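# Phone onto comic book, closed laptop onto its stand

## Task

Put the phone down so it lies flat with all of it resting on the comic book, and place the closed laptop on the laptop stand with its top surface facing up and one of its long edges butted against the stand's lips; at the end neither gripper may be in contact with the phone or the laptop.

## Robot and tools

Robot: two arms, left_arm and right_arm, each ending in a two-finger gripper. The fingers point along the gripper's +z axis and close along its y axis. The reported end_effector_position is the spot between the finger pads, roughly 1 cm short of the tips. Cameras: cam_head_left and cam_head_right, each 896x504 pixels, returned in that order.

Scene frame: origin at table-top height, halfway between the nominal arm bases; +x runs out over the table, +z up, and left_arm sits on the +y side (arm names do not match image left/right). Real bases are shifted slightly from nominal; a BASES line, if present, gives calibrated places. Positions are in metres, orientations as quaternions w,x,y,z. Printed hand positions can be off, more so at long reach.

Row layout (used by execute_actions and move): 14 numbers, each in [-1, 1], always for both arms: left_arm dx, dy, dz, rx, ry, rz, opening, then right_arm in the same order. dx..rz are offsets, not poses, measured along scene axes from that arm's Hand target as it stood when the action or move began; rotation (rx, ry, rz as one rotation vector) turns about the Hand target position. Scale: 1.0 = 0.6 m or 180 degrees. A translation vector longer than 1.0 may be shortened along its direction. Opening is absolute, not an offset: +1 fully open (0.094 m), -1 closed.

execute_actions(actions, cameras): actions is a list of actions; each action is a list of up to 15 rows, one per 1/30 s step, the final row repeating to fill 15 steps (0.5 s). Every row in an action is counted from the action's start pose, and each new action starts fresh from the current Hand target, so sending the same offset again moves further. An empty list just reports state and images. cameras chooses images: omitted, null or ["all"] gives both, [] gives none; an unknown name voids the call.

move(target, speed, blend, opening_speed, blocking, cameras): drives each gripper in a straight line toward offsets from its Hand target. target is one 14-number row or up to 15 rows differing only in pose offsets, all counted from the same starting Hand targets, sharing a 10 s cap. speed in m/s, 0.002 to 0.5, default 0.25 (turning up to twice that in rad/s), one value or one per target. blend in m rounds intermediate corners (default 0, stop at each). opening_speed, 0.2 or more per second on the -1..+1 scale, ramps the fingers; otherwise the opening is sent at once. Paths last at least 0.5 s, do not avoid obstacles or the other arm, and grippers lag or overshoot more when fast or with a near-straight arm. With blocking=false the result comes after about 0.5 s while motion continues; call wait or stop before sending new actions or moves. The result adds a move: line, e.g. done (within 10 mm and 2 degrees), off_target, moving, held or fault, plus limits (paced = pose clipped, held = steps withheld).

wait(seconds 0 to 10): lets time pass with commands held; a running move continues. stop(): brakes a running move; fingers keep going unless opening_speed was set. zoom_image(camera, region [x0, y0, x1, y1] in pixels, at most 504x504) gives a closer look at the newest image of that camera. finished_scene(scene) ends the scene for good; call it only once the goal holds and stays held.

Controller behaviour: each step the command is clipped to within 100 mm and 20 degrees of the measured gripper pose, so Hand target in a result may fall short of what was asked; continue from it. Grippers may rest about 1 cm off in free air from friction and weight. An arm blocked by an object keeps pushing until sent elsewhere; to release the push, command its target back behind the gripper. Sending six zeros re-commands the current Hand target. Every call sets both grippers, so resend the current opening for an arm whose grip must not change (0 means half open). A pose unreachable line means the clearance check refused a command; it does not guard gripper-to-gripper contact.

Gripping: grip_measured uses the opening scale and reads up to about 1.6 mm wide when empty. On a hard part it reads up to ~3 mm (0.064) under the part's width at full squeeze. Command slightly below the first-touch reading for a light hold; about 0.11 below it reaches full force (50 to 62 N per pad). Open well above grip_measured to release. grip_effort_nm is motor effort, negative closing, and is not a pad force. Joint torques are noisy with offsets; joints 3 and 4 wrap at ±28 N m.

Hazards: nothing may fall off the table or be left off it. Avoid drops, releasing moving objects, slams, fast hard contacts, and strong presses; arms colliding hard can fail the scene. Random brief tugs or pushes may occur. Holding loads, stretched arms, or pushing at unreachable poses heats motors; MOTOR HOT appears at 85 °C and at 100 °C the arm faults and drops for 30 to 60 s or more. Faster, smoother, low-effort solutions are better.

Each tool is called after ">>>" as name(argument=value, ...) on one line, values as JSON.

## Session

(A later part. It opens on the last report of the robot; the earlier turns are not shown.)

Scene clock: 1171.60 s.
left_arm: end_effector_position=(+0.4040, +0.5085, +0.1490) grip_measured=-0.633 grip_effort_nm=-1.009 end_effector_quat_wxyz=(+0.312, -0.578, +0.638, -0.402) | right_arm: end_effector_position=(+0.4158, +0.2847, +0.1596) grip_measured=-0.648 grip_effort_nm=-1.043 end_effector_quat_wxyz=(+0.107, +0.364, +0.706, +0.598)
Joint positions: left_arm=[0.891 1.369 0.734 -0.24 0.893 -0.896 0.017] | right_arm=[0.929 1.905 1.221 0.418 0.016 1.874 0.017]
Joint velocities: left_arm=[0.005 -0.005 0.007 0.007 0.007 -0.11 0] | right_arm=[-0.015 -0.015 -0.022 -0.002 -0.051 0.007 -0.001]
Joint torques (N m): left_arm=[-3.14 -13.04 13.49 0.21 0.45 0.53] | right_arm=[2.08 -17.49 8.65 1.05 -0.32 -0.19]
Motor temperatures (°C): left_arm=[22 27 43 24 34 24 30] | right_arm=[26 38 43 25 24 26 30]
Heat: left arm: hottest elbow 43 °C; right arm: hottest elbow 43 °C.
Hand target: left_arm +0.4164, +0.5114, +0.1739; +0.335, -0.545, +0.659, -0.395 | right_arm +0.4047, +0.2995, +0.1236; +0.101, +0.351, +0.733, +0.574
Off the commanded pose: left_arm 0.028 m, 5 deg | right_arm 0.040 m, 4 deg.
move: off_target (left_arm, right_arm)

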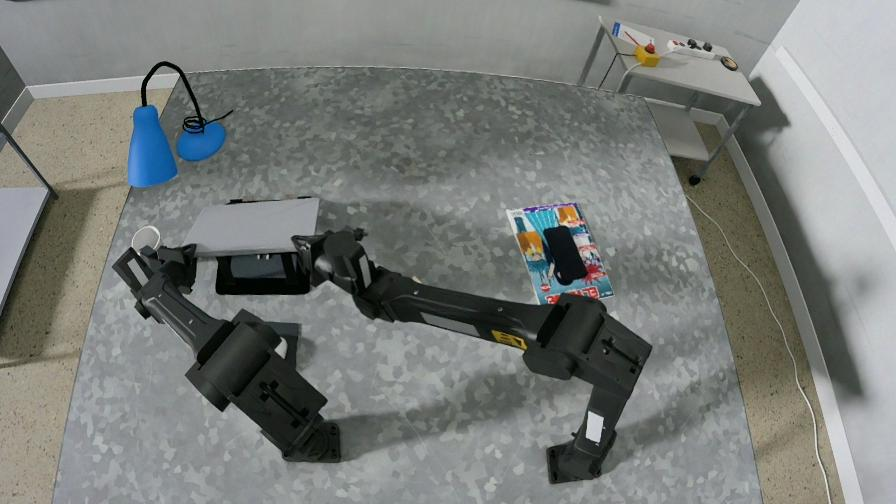

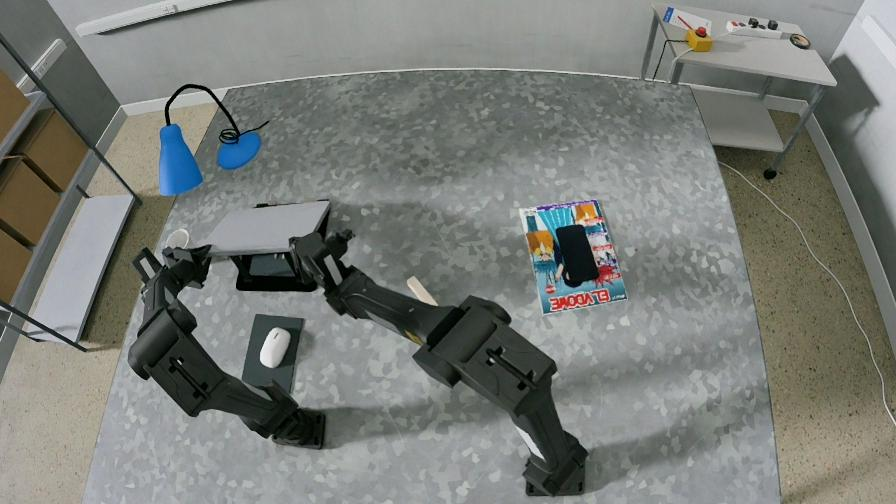

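>>> move(target=[0.035,-0.01,0,0,0.0,-0.012,-0.85,0.035,-0.01,0.0,0,0.0,-0.012,-0.85], speed=0.03)

>>> zoom_image(camera="cam_head_left", region=[180, 165, 360, 275])

>>> zoom_image(camera="cam_head_right", region=[190, 165, 370, 275])

Scene clock: 1183.23 s.
left_arm: end_effector_position=(+0.4143, +0.5051, +0.1482) grip_measured=-0.633 grip_effort_nm=-1.009 end_effector_quat_wxyz=(+0.309, -0.573, +0.646, -0.399) | right_arm: end_effector_position=(+0.4217, +0.2809, +0.1587) grip_measured=-0.648 grip_effort_nm=-1.038 end_effector_quat_wxyz=(+0.105, +0.376, +0.704, +0.593)
Joint positions: left_arm=[0.864 1.383 0.75 -0.242 0.876 -0.895 0.017] | right_arm=[0.921 1.905 1.226 0.401 0.02 1.891 0.017]
Joint velocities: left_arm=[-0.024 0.005 -0.002 -0.002 0.037 0.007 0] | right_arm=[-0.015 -0.005 -0.017 0.002 -0.051 -0.066 0]
Joint torques (N m): left_arm=[-4.19 -11.34 14.83 0.85 0.9 0.45] | right_arm=[1.03 -16.38 9.94 1.18 -0.07 -0.3]
Motor temperatures (°C): left_arm=[22 27 42 24 33 24 30] | right_arm=[26 38 42 25 24 25 30]
Heat: left arm: hottest elbow 42 °C; right arm: hottest elbow 42 °C.
Hand target: left_arm +0.4373, +0.5052, +0.1740; +0.327, -0.533, +0.669, -0.401 | right_arm +0.4256, +0.2932, +0.1233; +0.112, +0.364, +0.726, +0.572
Off the commanded pose: left_arm 0.035 m, 6 deg | right_arm 0.038 m, 4 deg.
move: off_target (left_arm, right_arm)

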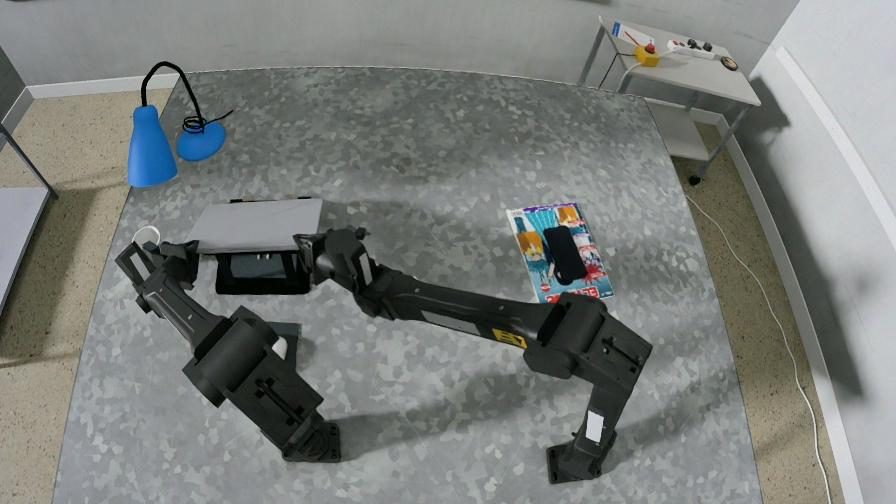

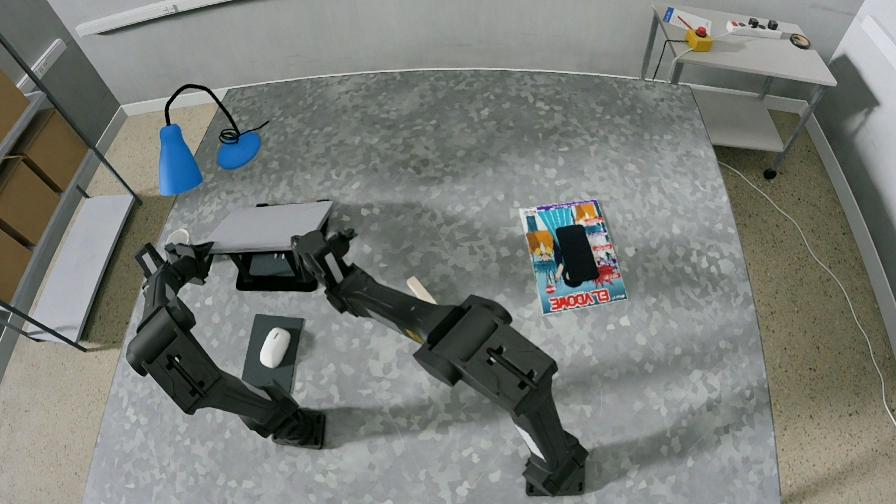

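Scaled by 2.800.

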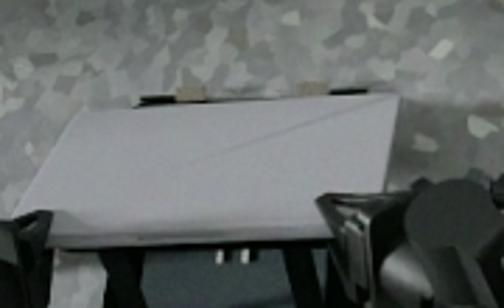

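Scaled by 2.800.

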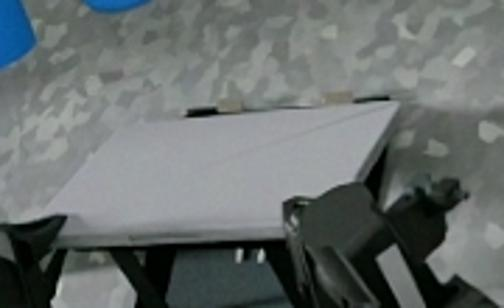

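>>> execute_actions(actions=[])

>>> zoom_image(camera="cam_head_left", region=[180, 165, 360, 275])

>>> zoom_image(camera="cam_head_right", region=[130, 165, 310, 275])

Scene clock: 1191.03 s.
left_arm: end_effector_position=(+0.4143, +0.5051, +0.1481) grip_measured=-0.633 grip_effort_nm=-1.009 end_effector_quat_wxyz=(+0.308, -0.573, +0.646, -0.399) | right_arm: end_effector_position=(+0.4218, +0.2809, +0.1589) grip_measured=-0.648 grip_effort_nm=-1.038 end_effector_quat_wxyz=(+0.105, +0.376, +0.704, +0.593)
Joint positions: left_arm=[0.864 1.383 0.75 -0.242 0.876 -0.895 0.017] | right_arm=[0.921 1.905 1.227 0.401 0.02 1.891 0.017]
Joint velocities: left_arm=[0.015 -0.005 -0.002 -0.017 0.037 -0.037 0] | right_arm=[0.015 -0.015 0.002 -0.002 -0.037 0.037 0]
Joint torques (N m): left_arm=[-4.31 -11.58 14.95 0.77 0.95 0.48] | right_arm=[0.85 -16.26 9.92 1.11 -0.07 -0.3]
Motor temperatures (°C): left_arm=[22 27 43 24 32 24 30] | right_arm=[26 38 43 25 24 25 30]
Heat: left arm: hottest elbow 43 °C; right arm: hottest elbow 43 °C.
Hand target: left_arm +0.4373, +0.5052, +0.1740; +0.327, -0.533, +0.669, -0.401 | right_arm +0.4256, +0.2933, +0.1235; +0.112, +0.365, +0.726, +0.572
Tool commands: left_gripper/opening=-0.85 right_gripper/opening=-0.85
Off the commanded pose: left_arm 0.035 m, 6 deg | right_arm 0.038 m, 4 deg.

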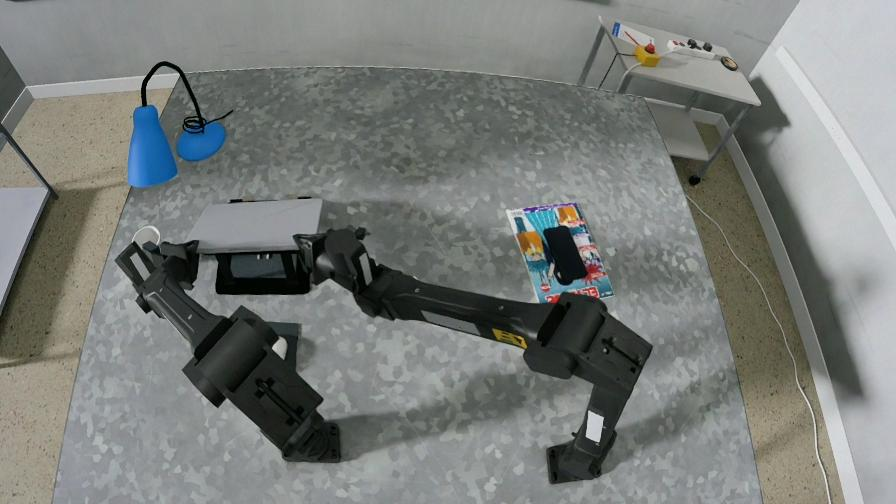

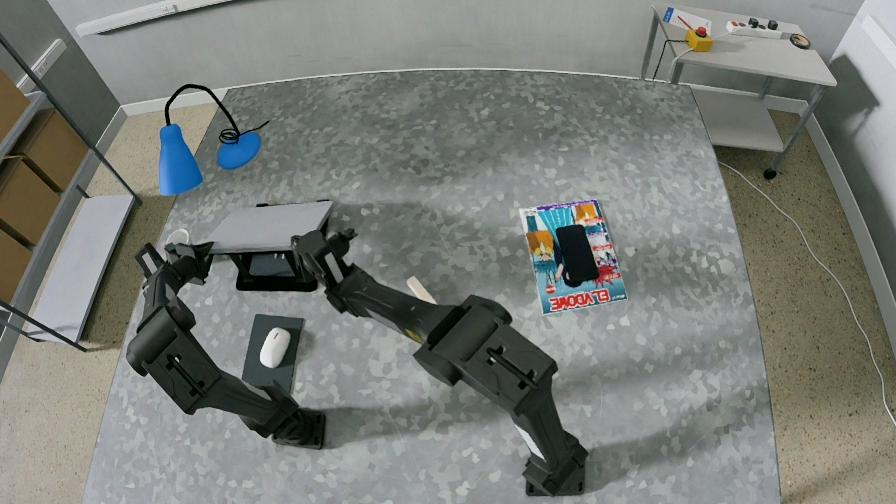

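Scaled by 2.800.

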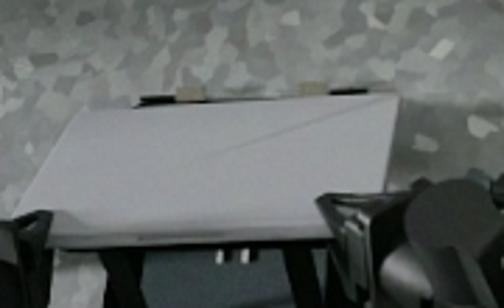

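Scaled by 2.800.

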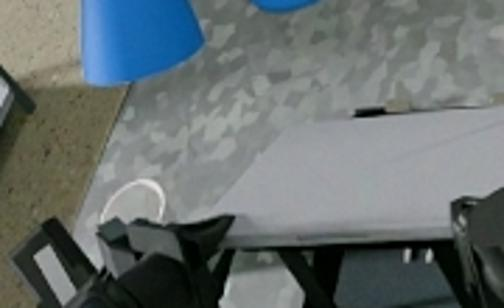

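>>> move(target=[0.02,0,-0.04,0,0,0,-0.85,0.012,0,0.03,0,0,0,-0.85], speed=0.02)

>>> zoom_image(camera="cam_head_left", region=[180, 165, 360, 275])

>>> zoom_image(camera="cam_head_right", region=[190, 165, 370, 275])

Scene clock: 1196.30 s.
left_arm: end_effector_position=(+0.4235, +0.5045, +0.1401) grip_measured=-0.633 grip_effort_nm=-1.009 end_effector_quat_wxyz=(+0.307, -0.573, +0.643, -0.405) | right_arm: end_effector_position=(+0.4275, +0.2804, +0.1584) grip_measured=-0.650 grip_effort_nm=-1.033 end_effector_quat_wxyz=(+0.105, +0.382, +0.711, +0.581)
Joint positions: left_arm=[0.847 1.416 0.75 -0.191 0.875 -0.926 0.017] | right_arm=[0.915 1.905 1.248 0.35 0.021 1.891 0.016]
Joint velocities: left_arm=[-0.015 -0.015 -0.002 0.002 -0.051 -0.081 -0.001] | right_arm=[0.015 -0.005 0.002 -0.007 -0.051 0.022 -0.001]
Joint torques (N m): left_arm=[-4.89 -9.29 13.41 2.48 0.36 0.49] | right_arm=[0.73 -17.9 10.63 1.21 -0.36 -0.32]
Motor temperatures (°C): left_arm=[22 27 43 24 32 24 30] | right_arm=[26 38 44 25 24 25 30]
Heat: left arm: hottest elbow 43 °C; right arm: hottest elbow 44 °C.
Hand target: left_arm +0.4493, +0.5049, +0.1501; +0.327, -0.533, +0.669, -0.401 | right_arm +0.4331, +0.2932, +0.1412; +0.112, +0.365, +0.726, +0.572
Off the commanded pose: left_arm 0.028 m, 6 deg | right_arm 0.022 m, 3 deg.
move: off_target (left_arm, right_arm)

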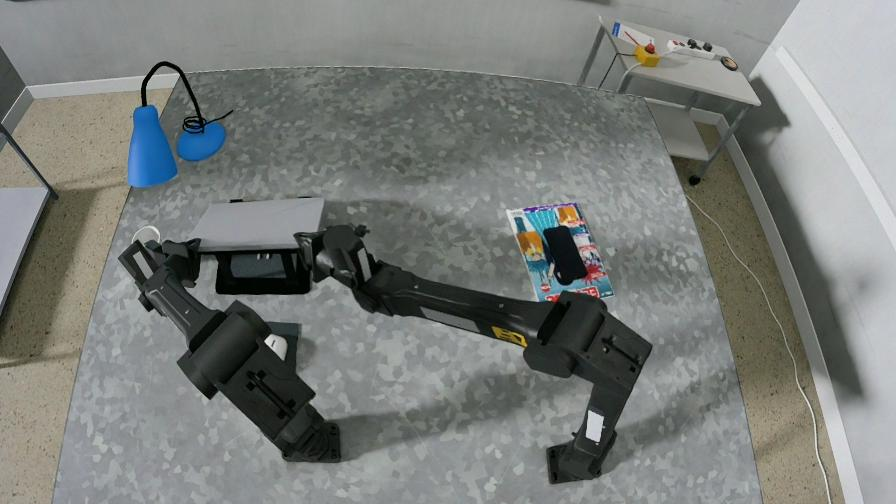

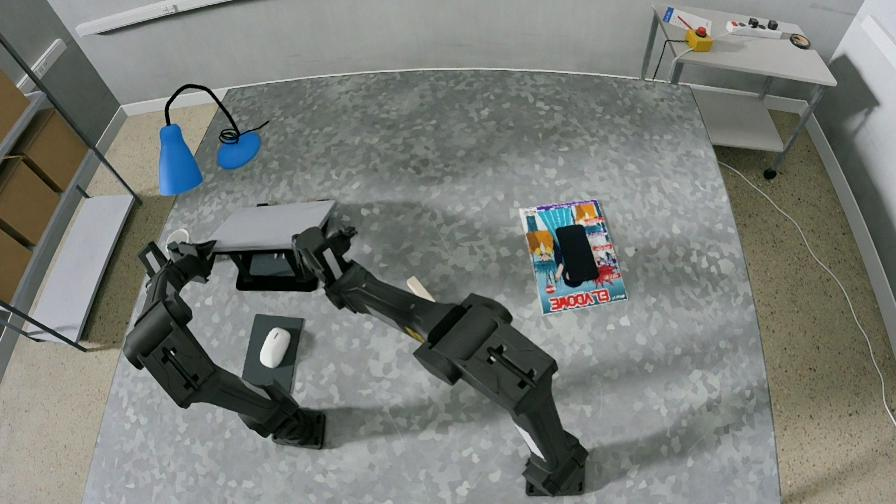

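Scaled by 2.800.

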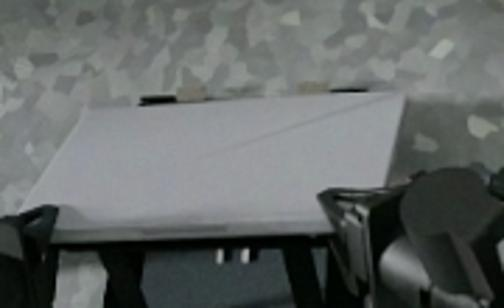

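Scaled by 2.800.

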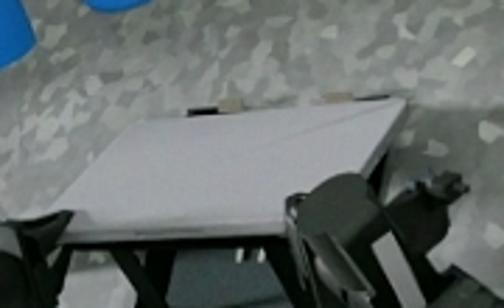

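>>> move(target=[0.025,0,-0.015,0,0,0,-0.85,0.018,0,0.015,0,0,0,-0.85], speed=0.02)

>>> zoom_image(camera="cam_head_left", region=[180, 165, 360, 275])

>>> zoom_image(camera="cam_head_right", region=[190, 165, 370, 275])

Scene clock: 1200.93 s.
left_arm: end_effector_position=(+0.4332, +0.5060, +0.1341) grip_measured=-0.633 grip_effort_nm=-1.004 end_effector_quat_wxyz=(+0.309, -0.574, +0.639, -0.408) | right_arm: end_effector_position=(+0.4335, +0.2819, +0.1582) grip_measured=-0.654 grip_effort_nm=-1.043 end_effector_quat_wxyz=(+0.101, +0.383, +0.715, +0.576)
Joint positions: left_arm=[0.831 1.446 0.753 -0.135 0.868 -0.961 0.017] | right_arm=[0.906 1.912 1.271 0.319 0.004 1.89 0.016]
Joint velocities: left_arm=[-0.005 -0.015 -0.007 -0.007 -0.022 -0.007 0] | right_arm=[-0.005 -0.005 -0.002 -0.002 -0.066 -0.022 0.001]
Joint torques (N m): left_arm=[-5.19 -9 13.83 2.65 -0.1 0.58] | right_arm=[0.32 -18.67 11.18 1.28 -0.26 -0.36]
Motor temperatures (°C): left_arm=[22 27 43 24 32 24 30] | right_arm=[26 38 44 25 24 25 30]
Heat: left arm: hottest elbow 43 °C; right arm: hottest elbow 44 °C.
Hand target: left_arm +0.4642, +0.5049, +0.1414; +0.327, -0.533, +0.669, -0.401 | right_arm +0.4439, +0.2931, +0.1500; +0.112, +0.365, +0.726, +0.572
Off the commanded pose: left_arm 0.032 m, 6 deg | right_arm 0.017 m, 3 deg.
move: off_target (left_arm, right_arm)

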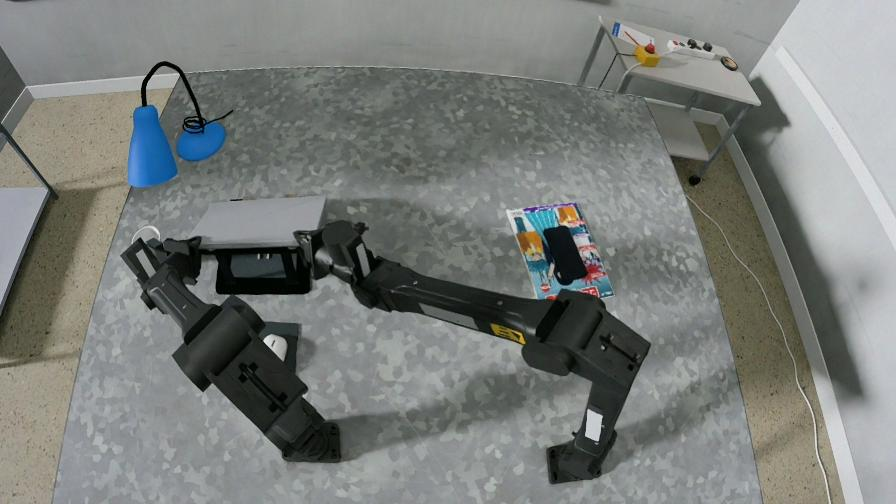

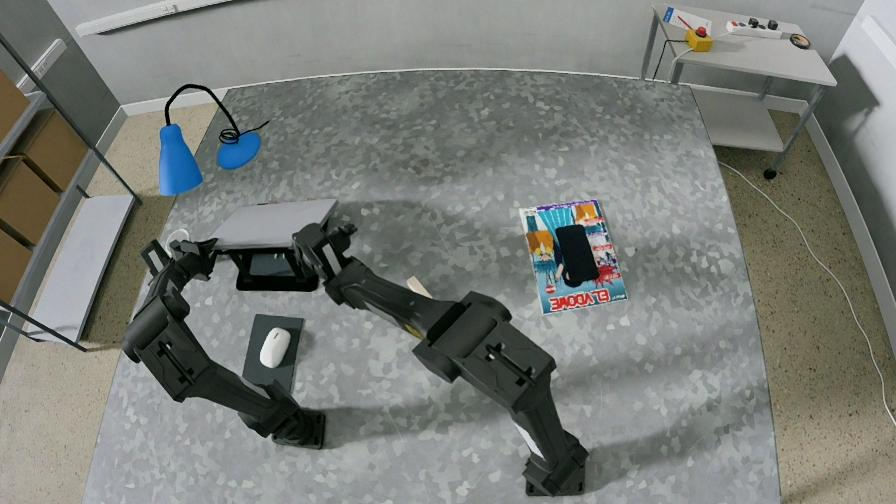

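Scaled by 2.800.

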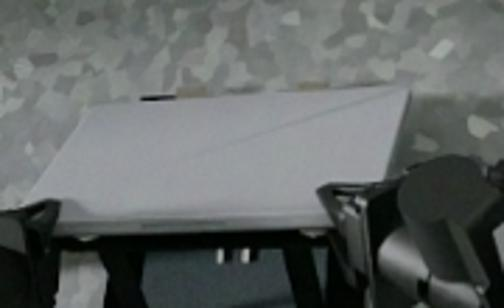

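Scaled by 2.800.

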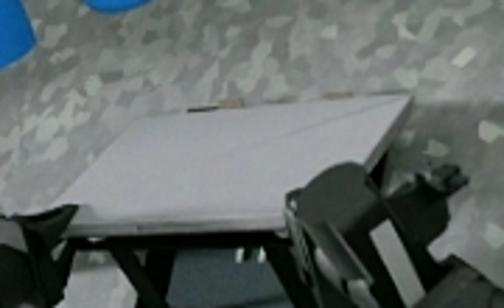

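>>> zoom_image(camera="cam_head_left", region=[205, 180, 335, 225])

>>> zoom_image(camera="cam_head_right", region=[225, 180, 355, 225])

>>> zoom_image(camera="cam_head_left", region=[180, 225, 350, 305])

>>> zoom_image(camera="cam_head_right", region=[190, 225, 360, 305])

Scaled by 3.877.

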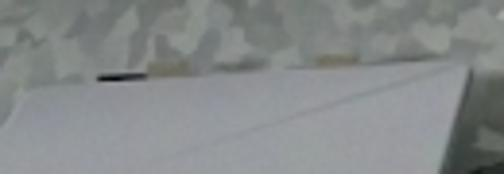

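Scaled by 3.877.

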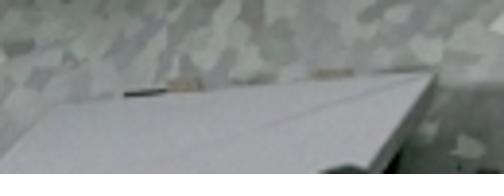

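Scaled by 2.965.

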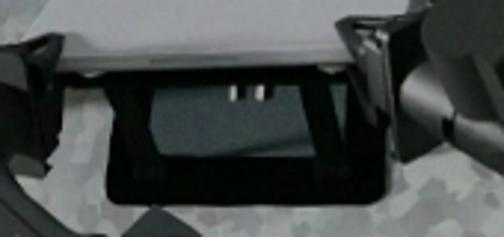

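Scaled by 2.965.

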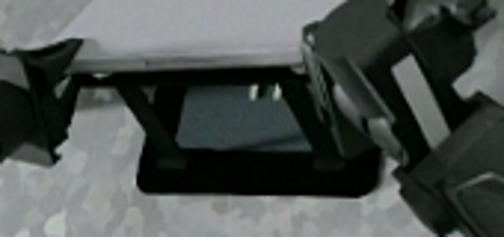

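>>> move(target=[-0.03,0,0,0,0.03,0,-0.85,-0.02,0,0,0,0.03,0,-0.85], speed=0.02)

>>> zoom_image(camera="cam_head_left", region=[205, 180, 335, 225])

>>> zoom_image(camera="cam_head_left", region=[180, 225, 350, 305])

Scene clock: 1228.37 s.
left_arm: end_effector_position=(+0.4352, +0.5079, +0.1361) grip_measured=-0.632 grip_effort_nm=-1.009 end_effector_quat_wxyz=(+0.290, -0.578, +0.658, -0.386) | right_arm: end_effector_position=(+0.4330, +0.2834, +0.1552) grip_measured=-0.659 grip_effort_nm=-1.038 end_effector_quat_wxyz=(+0.076, +0.402, +0.718, +0.562)
Joint positions: left_arm=[0.821 1.446 0.805 -0.268 0.827 -0.89 0.017] | right_arm=[0.903 1.911 1.291 0.256 -0.016 1.94 0.016]
Joint velocities: left_arm=[-0.005 -0.015 0.007 -0.002 -0.022 -0.037 -0.001] | right_arm=[-0.015 -0.005 0.017 0.002 0.037 0.022 -0.002]
Joint torques (N m): left_arm=[-3.49 -11.99 12.11 0.44 -0.07 0.7] | right_arm=[1.08 -20.95 10.19 0.54 -0.21 -0.14]
Motor temperatures (°C): left_arm=[23 26 42 24 31 24 30] | right_arm=[26 38 47 25 24 25 30]
Heat: left arm: hottest elbow 42 °C; right arm: hottest elbow 47 °C.
Hand target: left_arm +0.4463, +0.5052, +0.1412; +0.296, -0.551, +0.684, -0.375 | right_arm +0.4319, +0.2934, +0.1503; +0.077, +0.391, +0.731, +0.554
Off the commanded pose: left_arm 0.013 m, 4 deg | right_arm 0.011 m, 2 deg.
move: off_target (left_arm, right_arm)

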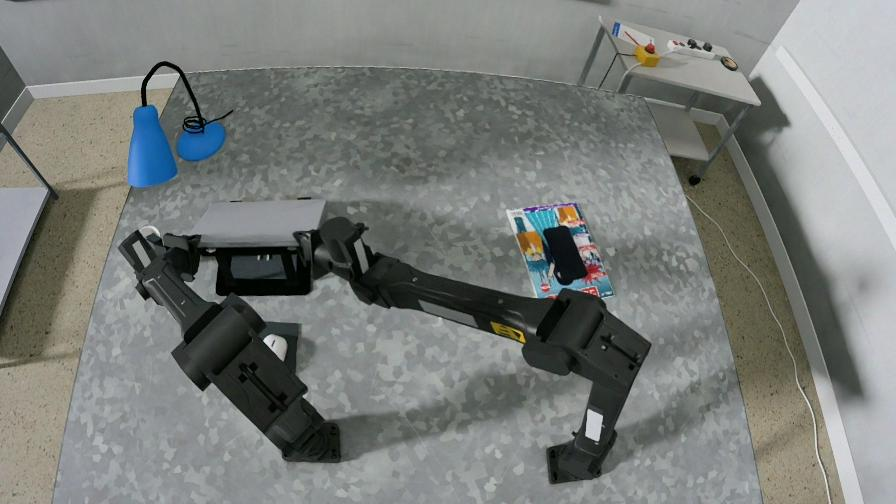

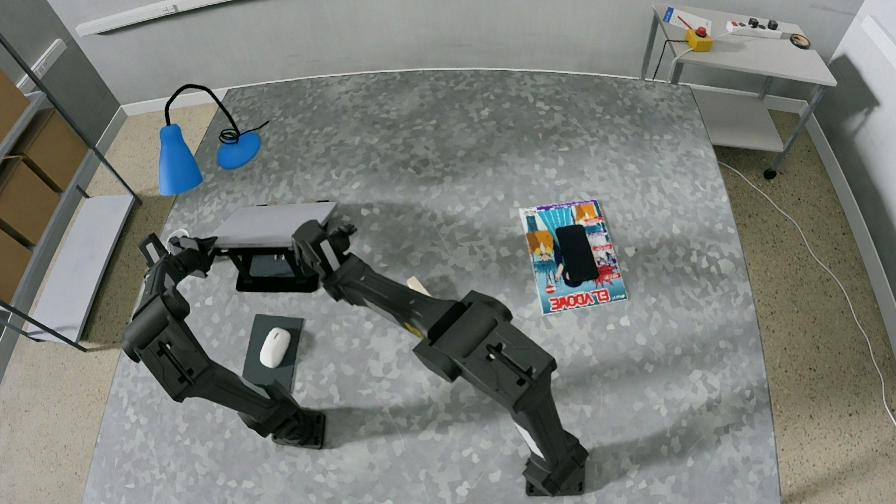

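Scaled by 3.877.

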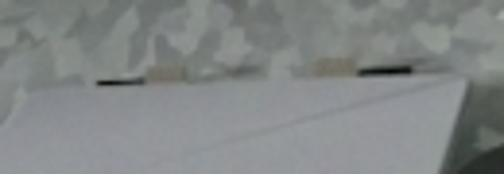

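Scaled by 2.965.

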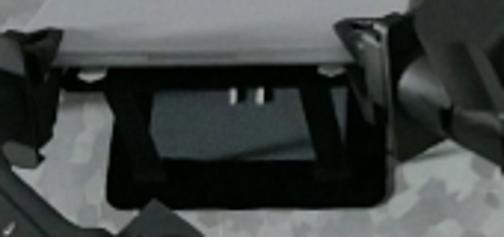

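>>> move(target=[-0.012,0,-0.03,0,0,0,-0.85,-0.012,0,-0.03,0,0,0,-0.85], speed=0.02)

>>> zoom_image(camera="cam_head_left", region=[205, 180, 335, 225])

>>> zoom_image(camera="cam_head_left", region=[180, 225, 350, 305])

Scene clock: 1234.47 s.
left_arm: end_effector_position=(+0.4357, +0.5084, +0.1362) grip_measured=-0.632 grip_effort_nm=-1.004 end_effector_quat_wxyz=(+0.292, -0.575, +0.660, -0.386) | right_arm: end_effector_position=(+0.4336, +0.2837, +0.1568) grip_measured=-0.659 grip_effort_nm=-1.033 end_effector_quat_wxyz=(+0.077, +0.402, +0.716, +0.565)
Joint positions: left_arm=[0.821 1.447 0.805 -0.263 0.828 -0.887 0.017] | right_arm=[0.903 1.911 1.291 0.263 -0.015 1.942 0.016]
Joint velocities: left_arm=[0.005 -0.005 -0.007 -0.002 0.081 -0.066 0] | right_arm=[-0.015 -0.005 0.007 -0.002 0.007 -0.037 0]
Joint torques (N m): left_arm=[-1.73 -10.75 9.28 1.77 0.1 0.81] | right_arm=[1.79 -19.37 7.99 1.61 0.02 -0.12]
Motor temperatures (°C): left_arm=[23 26 42 24 31 24 30] | right_arm=[26 38 46 25 24 25 30]
Heat: left arm: hottest elbow 42 °C; right arm: hottest elbow 46 °C.
Hand target: left_arm +0.4391, +0.5053, +0.1231; +0.296, -0.551, +0.684, -0.375 | right_arm +0.4245, +0.2934, +0.1324; +0.077, +0.391, +0.731, +0.554
Off the commanded pose: left_arm 0.014 m, 4 deg | right_arm 0.028 m, 2 deg.
move: off_target (left_arm, right_arm)

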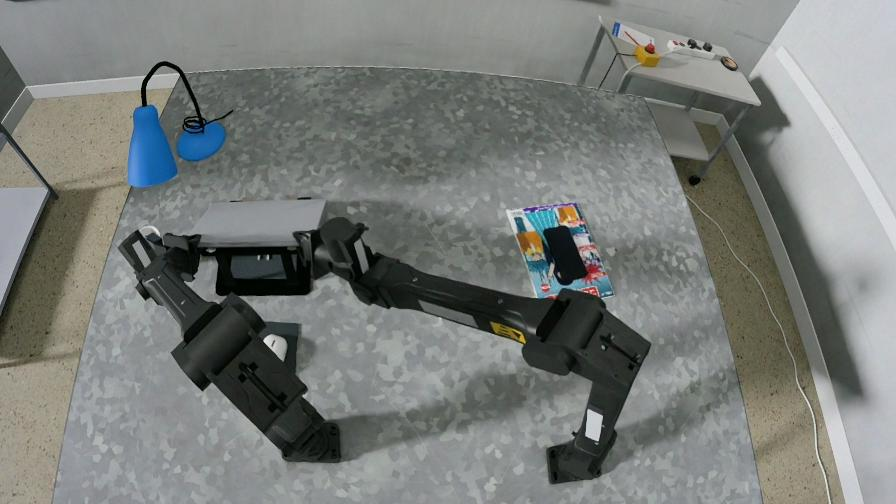

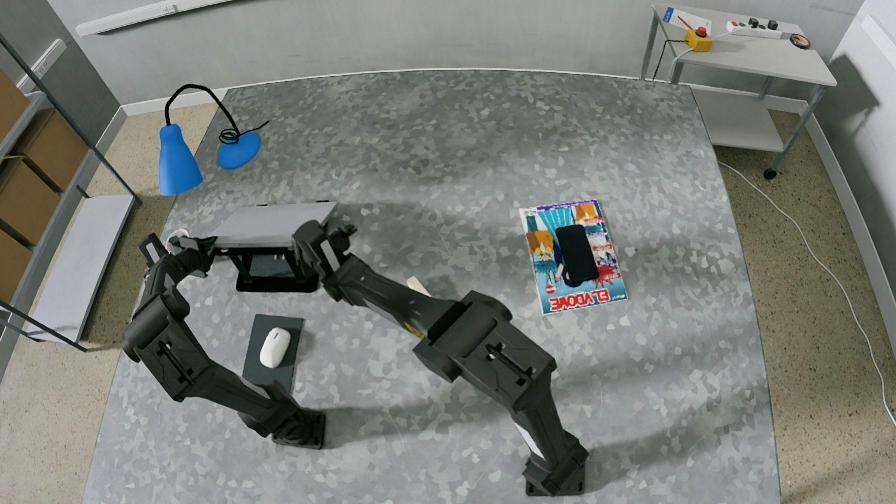

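Scaled by 3.877.

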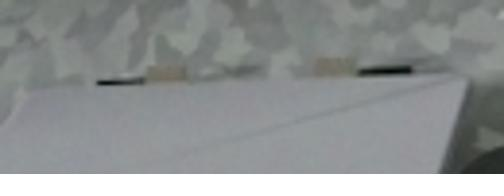

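Scaled by 2.965.

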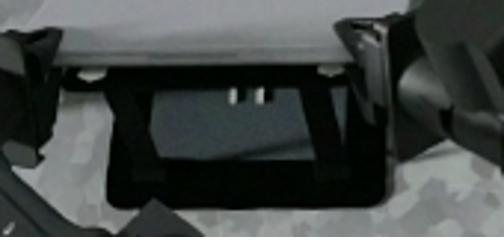

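>>> move(target=[-0.005,0.005,0.013,0,0,0,0.0,0,0,0.02,0,0,0,-0.85], speed=0.02, opening_speed=0.3)

>>> zoom_image(camera="cam_head_left", region=[150, 180, 350, 305])

>>> zoom_image(camera="cam_head_right", region=[170, 180, 370, 305])

Scene clock: 1243.43 s.
left_arm: end_effector_position=(+0.4341, +0.5060, +0.1330) grip_measured=-0.003 grip_effort_nm=0.134 end_effector_quat_wxyz=(+0.299, -0.551, +0.682, -0.376) | right_arm: end_effector_position=(+0.4338, +0.2835, +0.1568) grip_measured=-0.659 grip_effort_nm=-1.043 end_effector_quat_wxyz=(+0.078, +0.402, +0.716, +0.565)
Joint positions: left_arm=[0.821 1.45 0.805 -0.28 0.831 -0.803 0.047] | right_arm=[0.903 1.911 1.291 0.263 -0.013 1.939 0.016]
Joint velocities: left_arm=[-0.005 0.005 -0.007 -0.002 -0.066 -0.066 0] | right_arm=[-0.024 0.005 -0.012 0.002 -0.037 -0.095 0.001]
Joint torques (N m): left_arm=[-1.55 -11.16 10.36 0.94 0.28 0.11] | right_arm=[1.73 -20.72 8.79 0.94 -0.03 -0.11]
Motor temperatures (°C): left_arm=[23 27 42 24 30 24 30] | right_arm=[26 38 45 25 24 25 30]
Heat: left arm: hottest elbow 42 °C; right arm: hottest elbow 45 °C.
Hand target: left_arm +0.4361, +0.5083, +0.1309; +0.296, -0.551, +0.684, -0.375 | right_arm +0.4246, +0.2935, +0.1444; +0.077, +0.391, +0.731, +0.554
Off the commanded pose: left_arm 0.004 m, 0 deg | right_arm 0.018 m, 2 deg.
move: off_target (right_arm)

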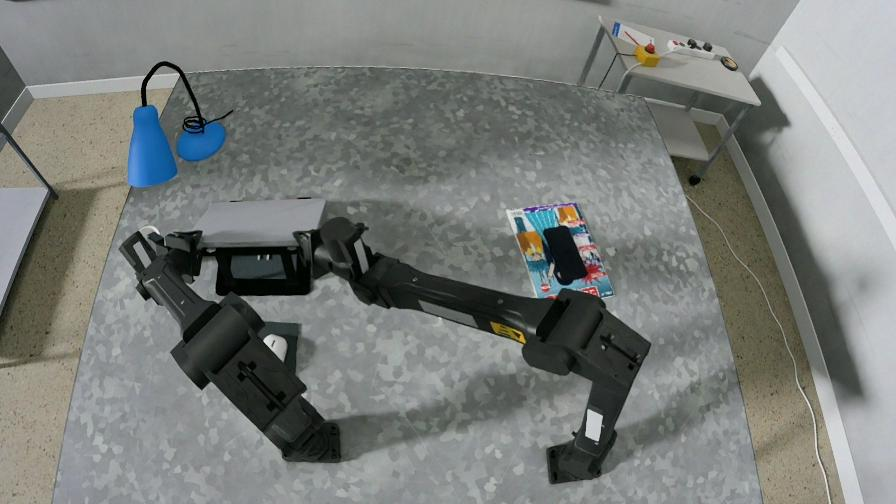

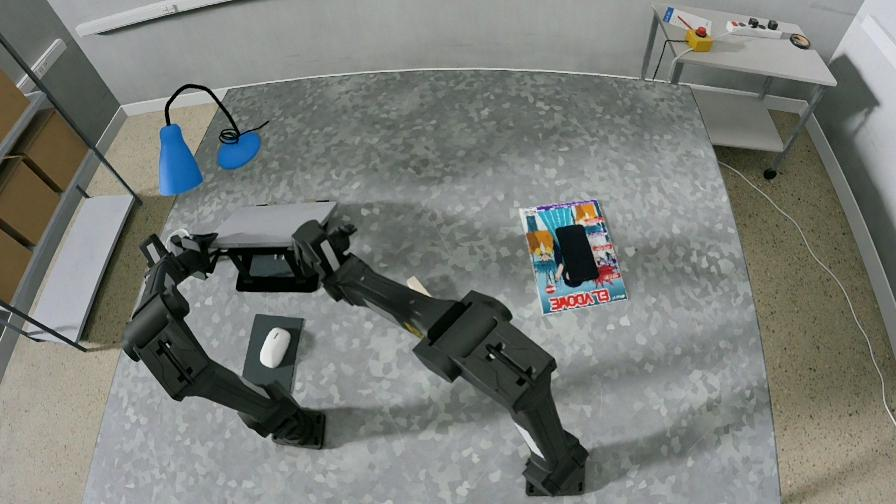

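Scaled by 2.520.

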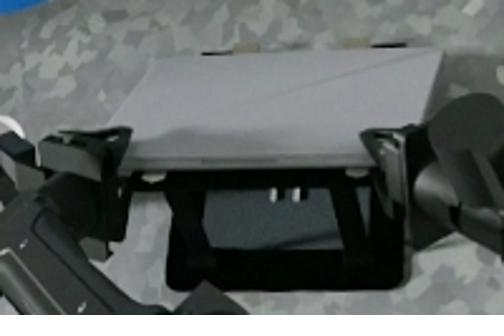

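Scaled by 2.520.

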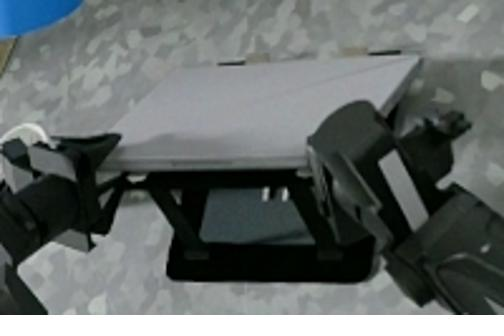

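>>> move(target=[-0.11,0.02,0.07,0,0,0,0.0,0,0,0,0,0,0,-0.85], speed=0.04)

>>> zoom_image(camera="cam_head_left", region=[150, 180, 350, 305])

>>> zoom_image(camera="cam_head_right", region=[170, 180, 370, 305])

Scene clock: 1250.57 s.
left_arm: end_effector_position=(+0.3694, +0.5094, +0.1524) grip_measured=-0.002 grip_effort_nm=0.120 end_effector_quat_wxyz=(+0.274, -0.559, +0.683, -0.381) | right_arm: end_effector_position=(+0.4338, +0.2835, +0.1568) grip_measured=-0.659 grip_effort_nm=-1.038 end_effector_quat_wxyz=(+0.079, +0.401, +0.717, +0.565)
Joint positions: left_arm=[0.963 1.353 0.805 -0.59 0.907 -0.593 0.047] | right_arm=[0.903 1.911 1.291 0.263 -0.013 1.937 0.016]
Joint velocities: left_arm=[0.005 -0.015 -0.002 0.002 -0.037 0.007 0.001] | right_arm=[-0.015 -0.005 -0.012 -0.002 -0.007 0.022 -0.001]
Joint torques (N m): left_arm=[0.21 -12.98 12.52 0.85 0.58 0.15] | right_arm=[1.85 -20.72 8.8 0.94 -0.03 -0.1]
Motor temperatures (°C): left_arm=[23 27 42 24 30 24 30] | right_arm=[26 38 44 25 24 25 30]
Heat: left arm: hottest elbow 42 °C; right arm: hottest elbow 44 °C.
Hand target: left_arm +0.3702, +0.5210, +0.1721; +0.295, -0.551, +0.685, -0.375 | right_arm +0.4246, +0.2935, +0.1444; +0.077, +0.391, +0.731, +0.554
Off the commanded pose: left_arm 0.023 m, 3 deg | right_arm 0.018 m, 2 deg.
move: off_target (left_arm, right_arm)

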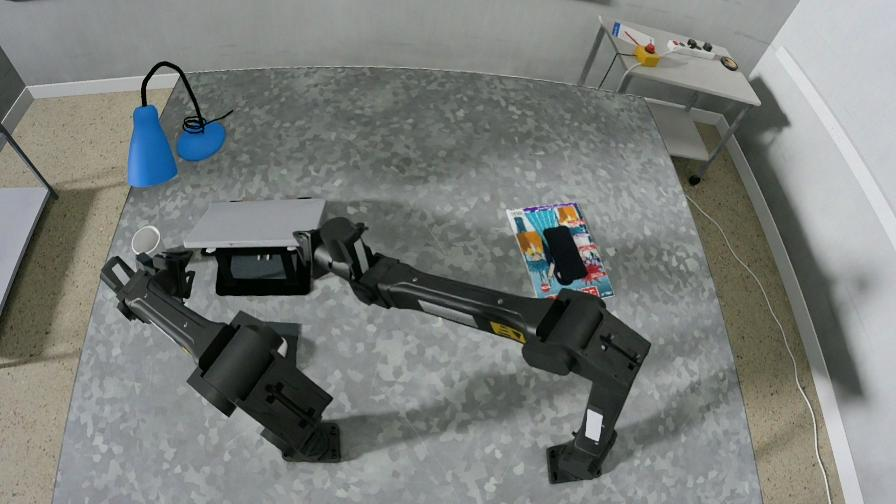

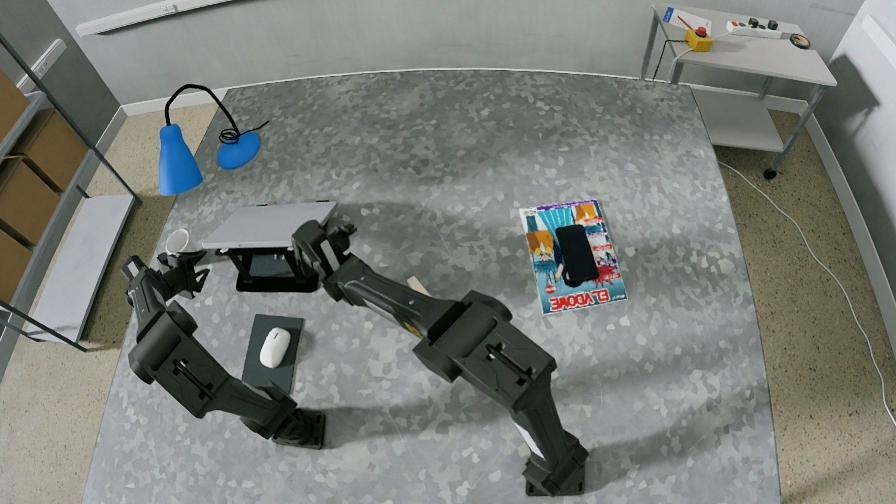

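Scaled by 2.520.

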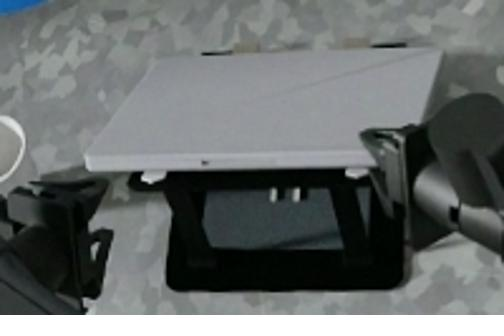

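Scaled by 2.520.

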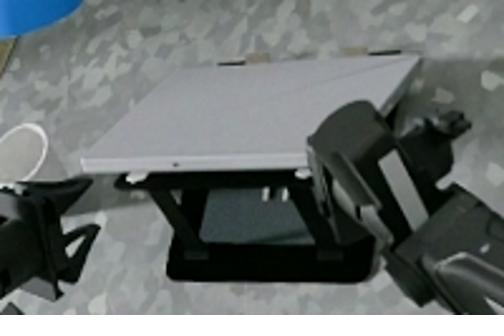

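>>> move(target=[0,0,0,0,0,0,0.0,0.015,-0.016,0.028,0,0,0,-0.3], speed=0.02, opening_speed=0.25)

>>> zoom_image(camera="cam_head_left", region=[180, 180, 380, 305])

>>> zoom_image(camera="cam_head_right", region=[190, 180, 390, 305])

Scene clock: 1258.33 s.
left_arm: end_effector_position=(+0.3694, +0.5093, +0.1524) grip_measured=-0.002 grip_effort_nm=0.125 end_effector_quat_wxyz=(+0.274, -0.559, +0.684, -0.382) | right_arm: end_effector_position=(+0.4368, +0.2811, +0.1599) grip_measured=-0.303 grip_effort_nm=0.110 end_effector_quat_wxyz=(+0.075, +0.402, +0.719, +0.562)
Joint positions: left_arm=[0.963 1.353 0.805 -0.591 0.908 -0.592 0.047] | right_arm=[0.894 1.905 1.298 0.241 -0.028 1.937 0.033]
Joint velocities: left_arm=[-0.005 -0.005 -0.002 0.002 -0.066 -0.037 0] | right_arm=[-0.015 0.005 0.002 -0.017 -0.037 -0.007 0]
Joint torques (N m): left_arm=[-0.67 -12.86 12.38 0.62 0.51 0.15] | right_arm=[0.85 -22.53 8.85 0.49 -0.21 -0.16]
Motor temperatures (°C): left_arm=[23 27 42 24 30 24 29] | right_arm=[26 38 44 25 24 25 30]
Heat: left arm: hottest elbow 42 °C; right arm: hottest elbow 44 °C.
Hand target: left_arm +0.3702, +0.5210, +0.1721; +0.295, -0.551, +0.685, -0.375 | right_arm +0.4339, +0.2837, +0.1612; +0.077, +0.391, +0.731, +0.554
Off the commanded pose: left_arm 0.023 m, 3 deg | right_arm 0.004 m, 2 deg.
move: off_target (left_arm)

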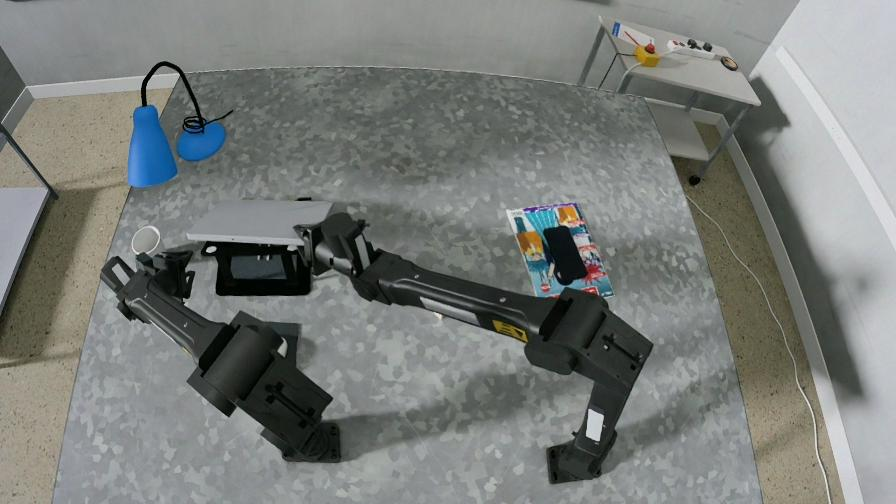

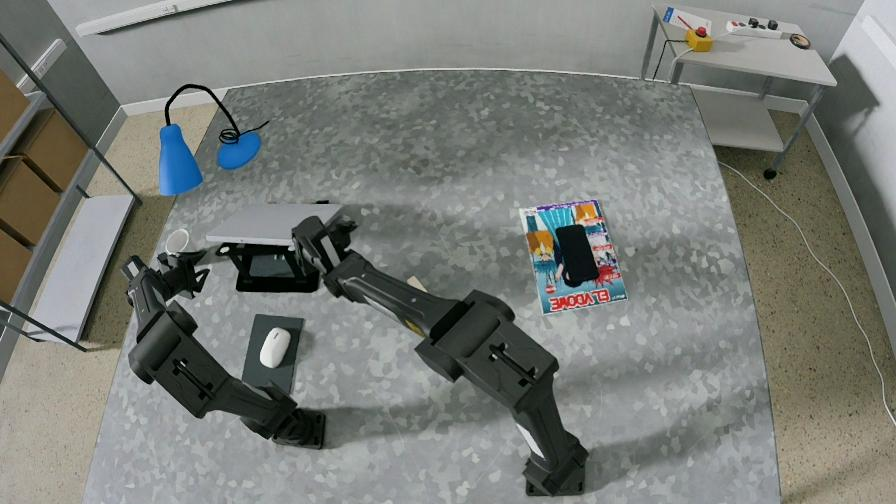

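Scaled by 2.520.

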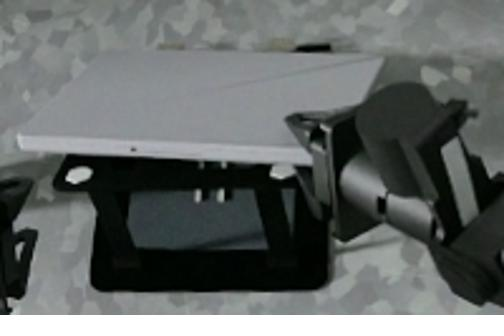

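Scaled by 2.520.

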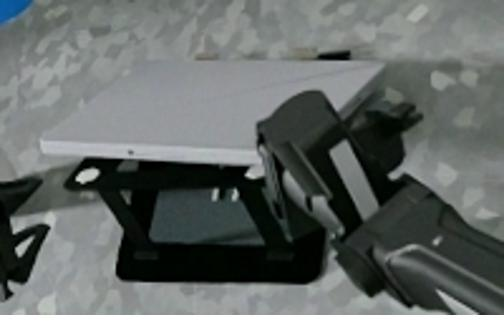

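>>> zoom_image(camera="cam_head_left", region=[180, 185, 280, 285])

>>> zoom_image(camera="cam_head_left", region=[260, 185, 360, 285])

>>> zoom_image(camera="cam_head_right", region=[200, 185, 300, 285])

>>> zoom_image(camera="cam_head_right", region=[270, 185, 370, 285])

Scaled by 5.040.

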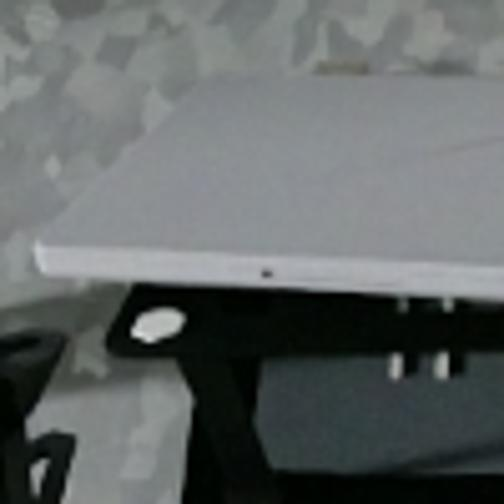

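Scaled by 5.040.

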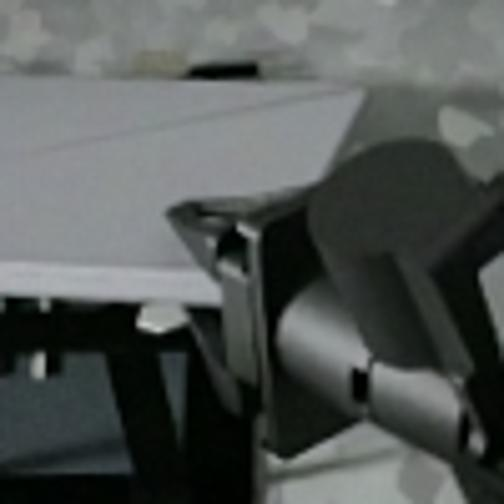

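Scaled by 5.040.

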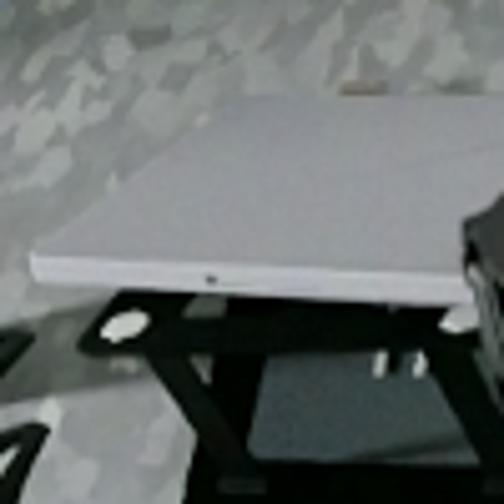

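Scaled by 5.040.

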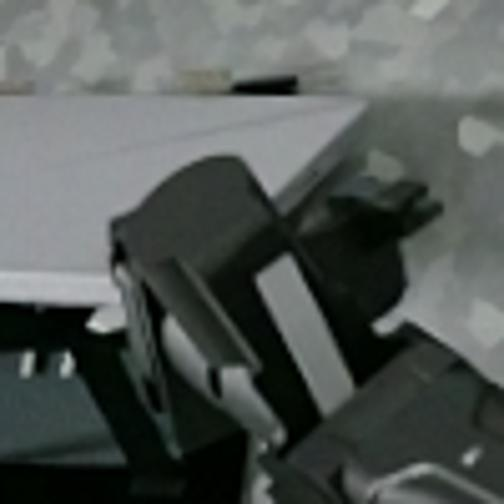

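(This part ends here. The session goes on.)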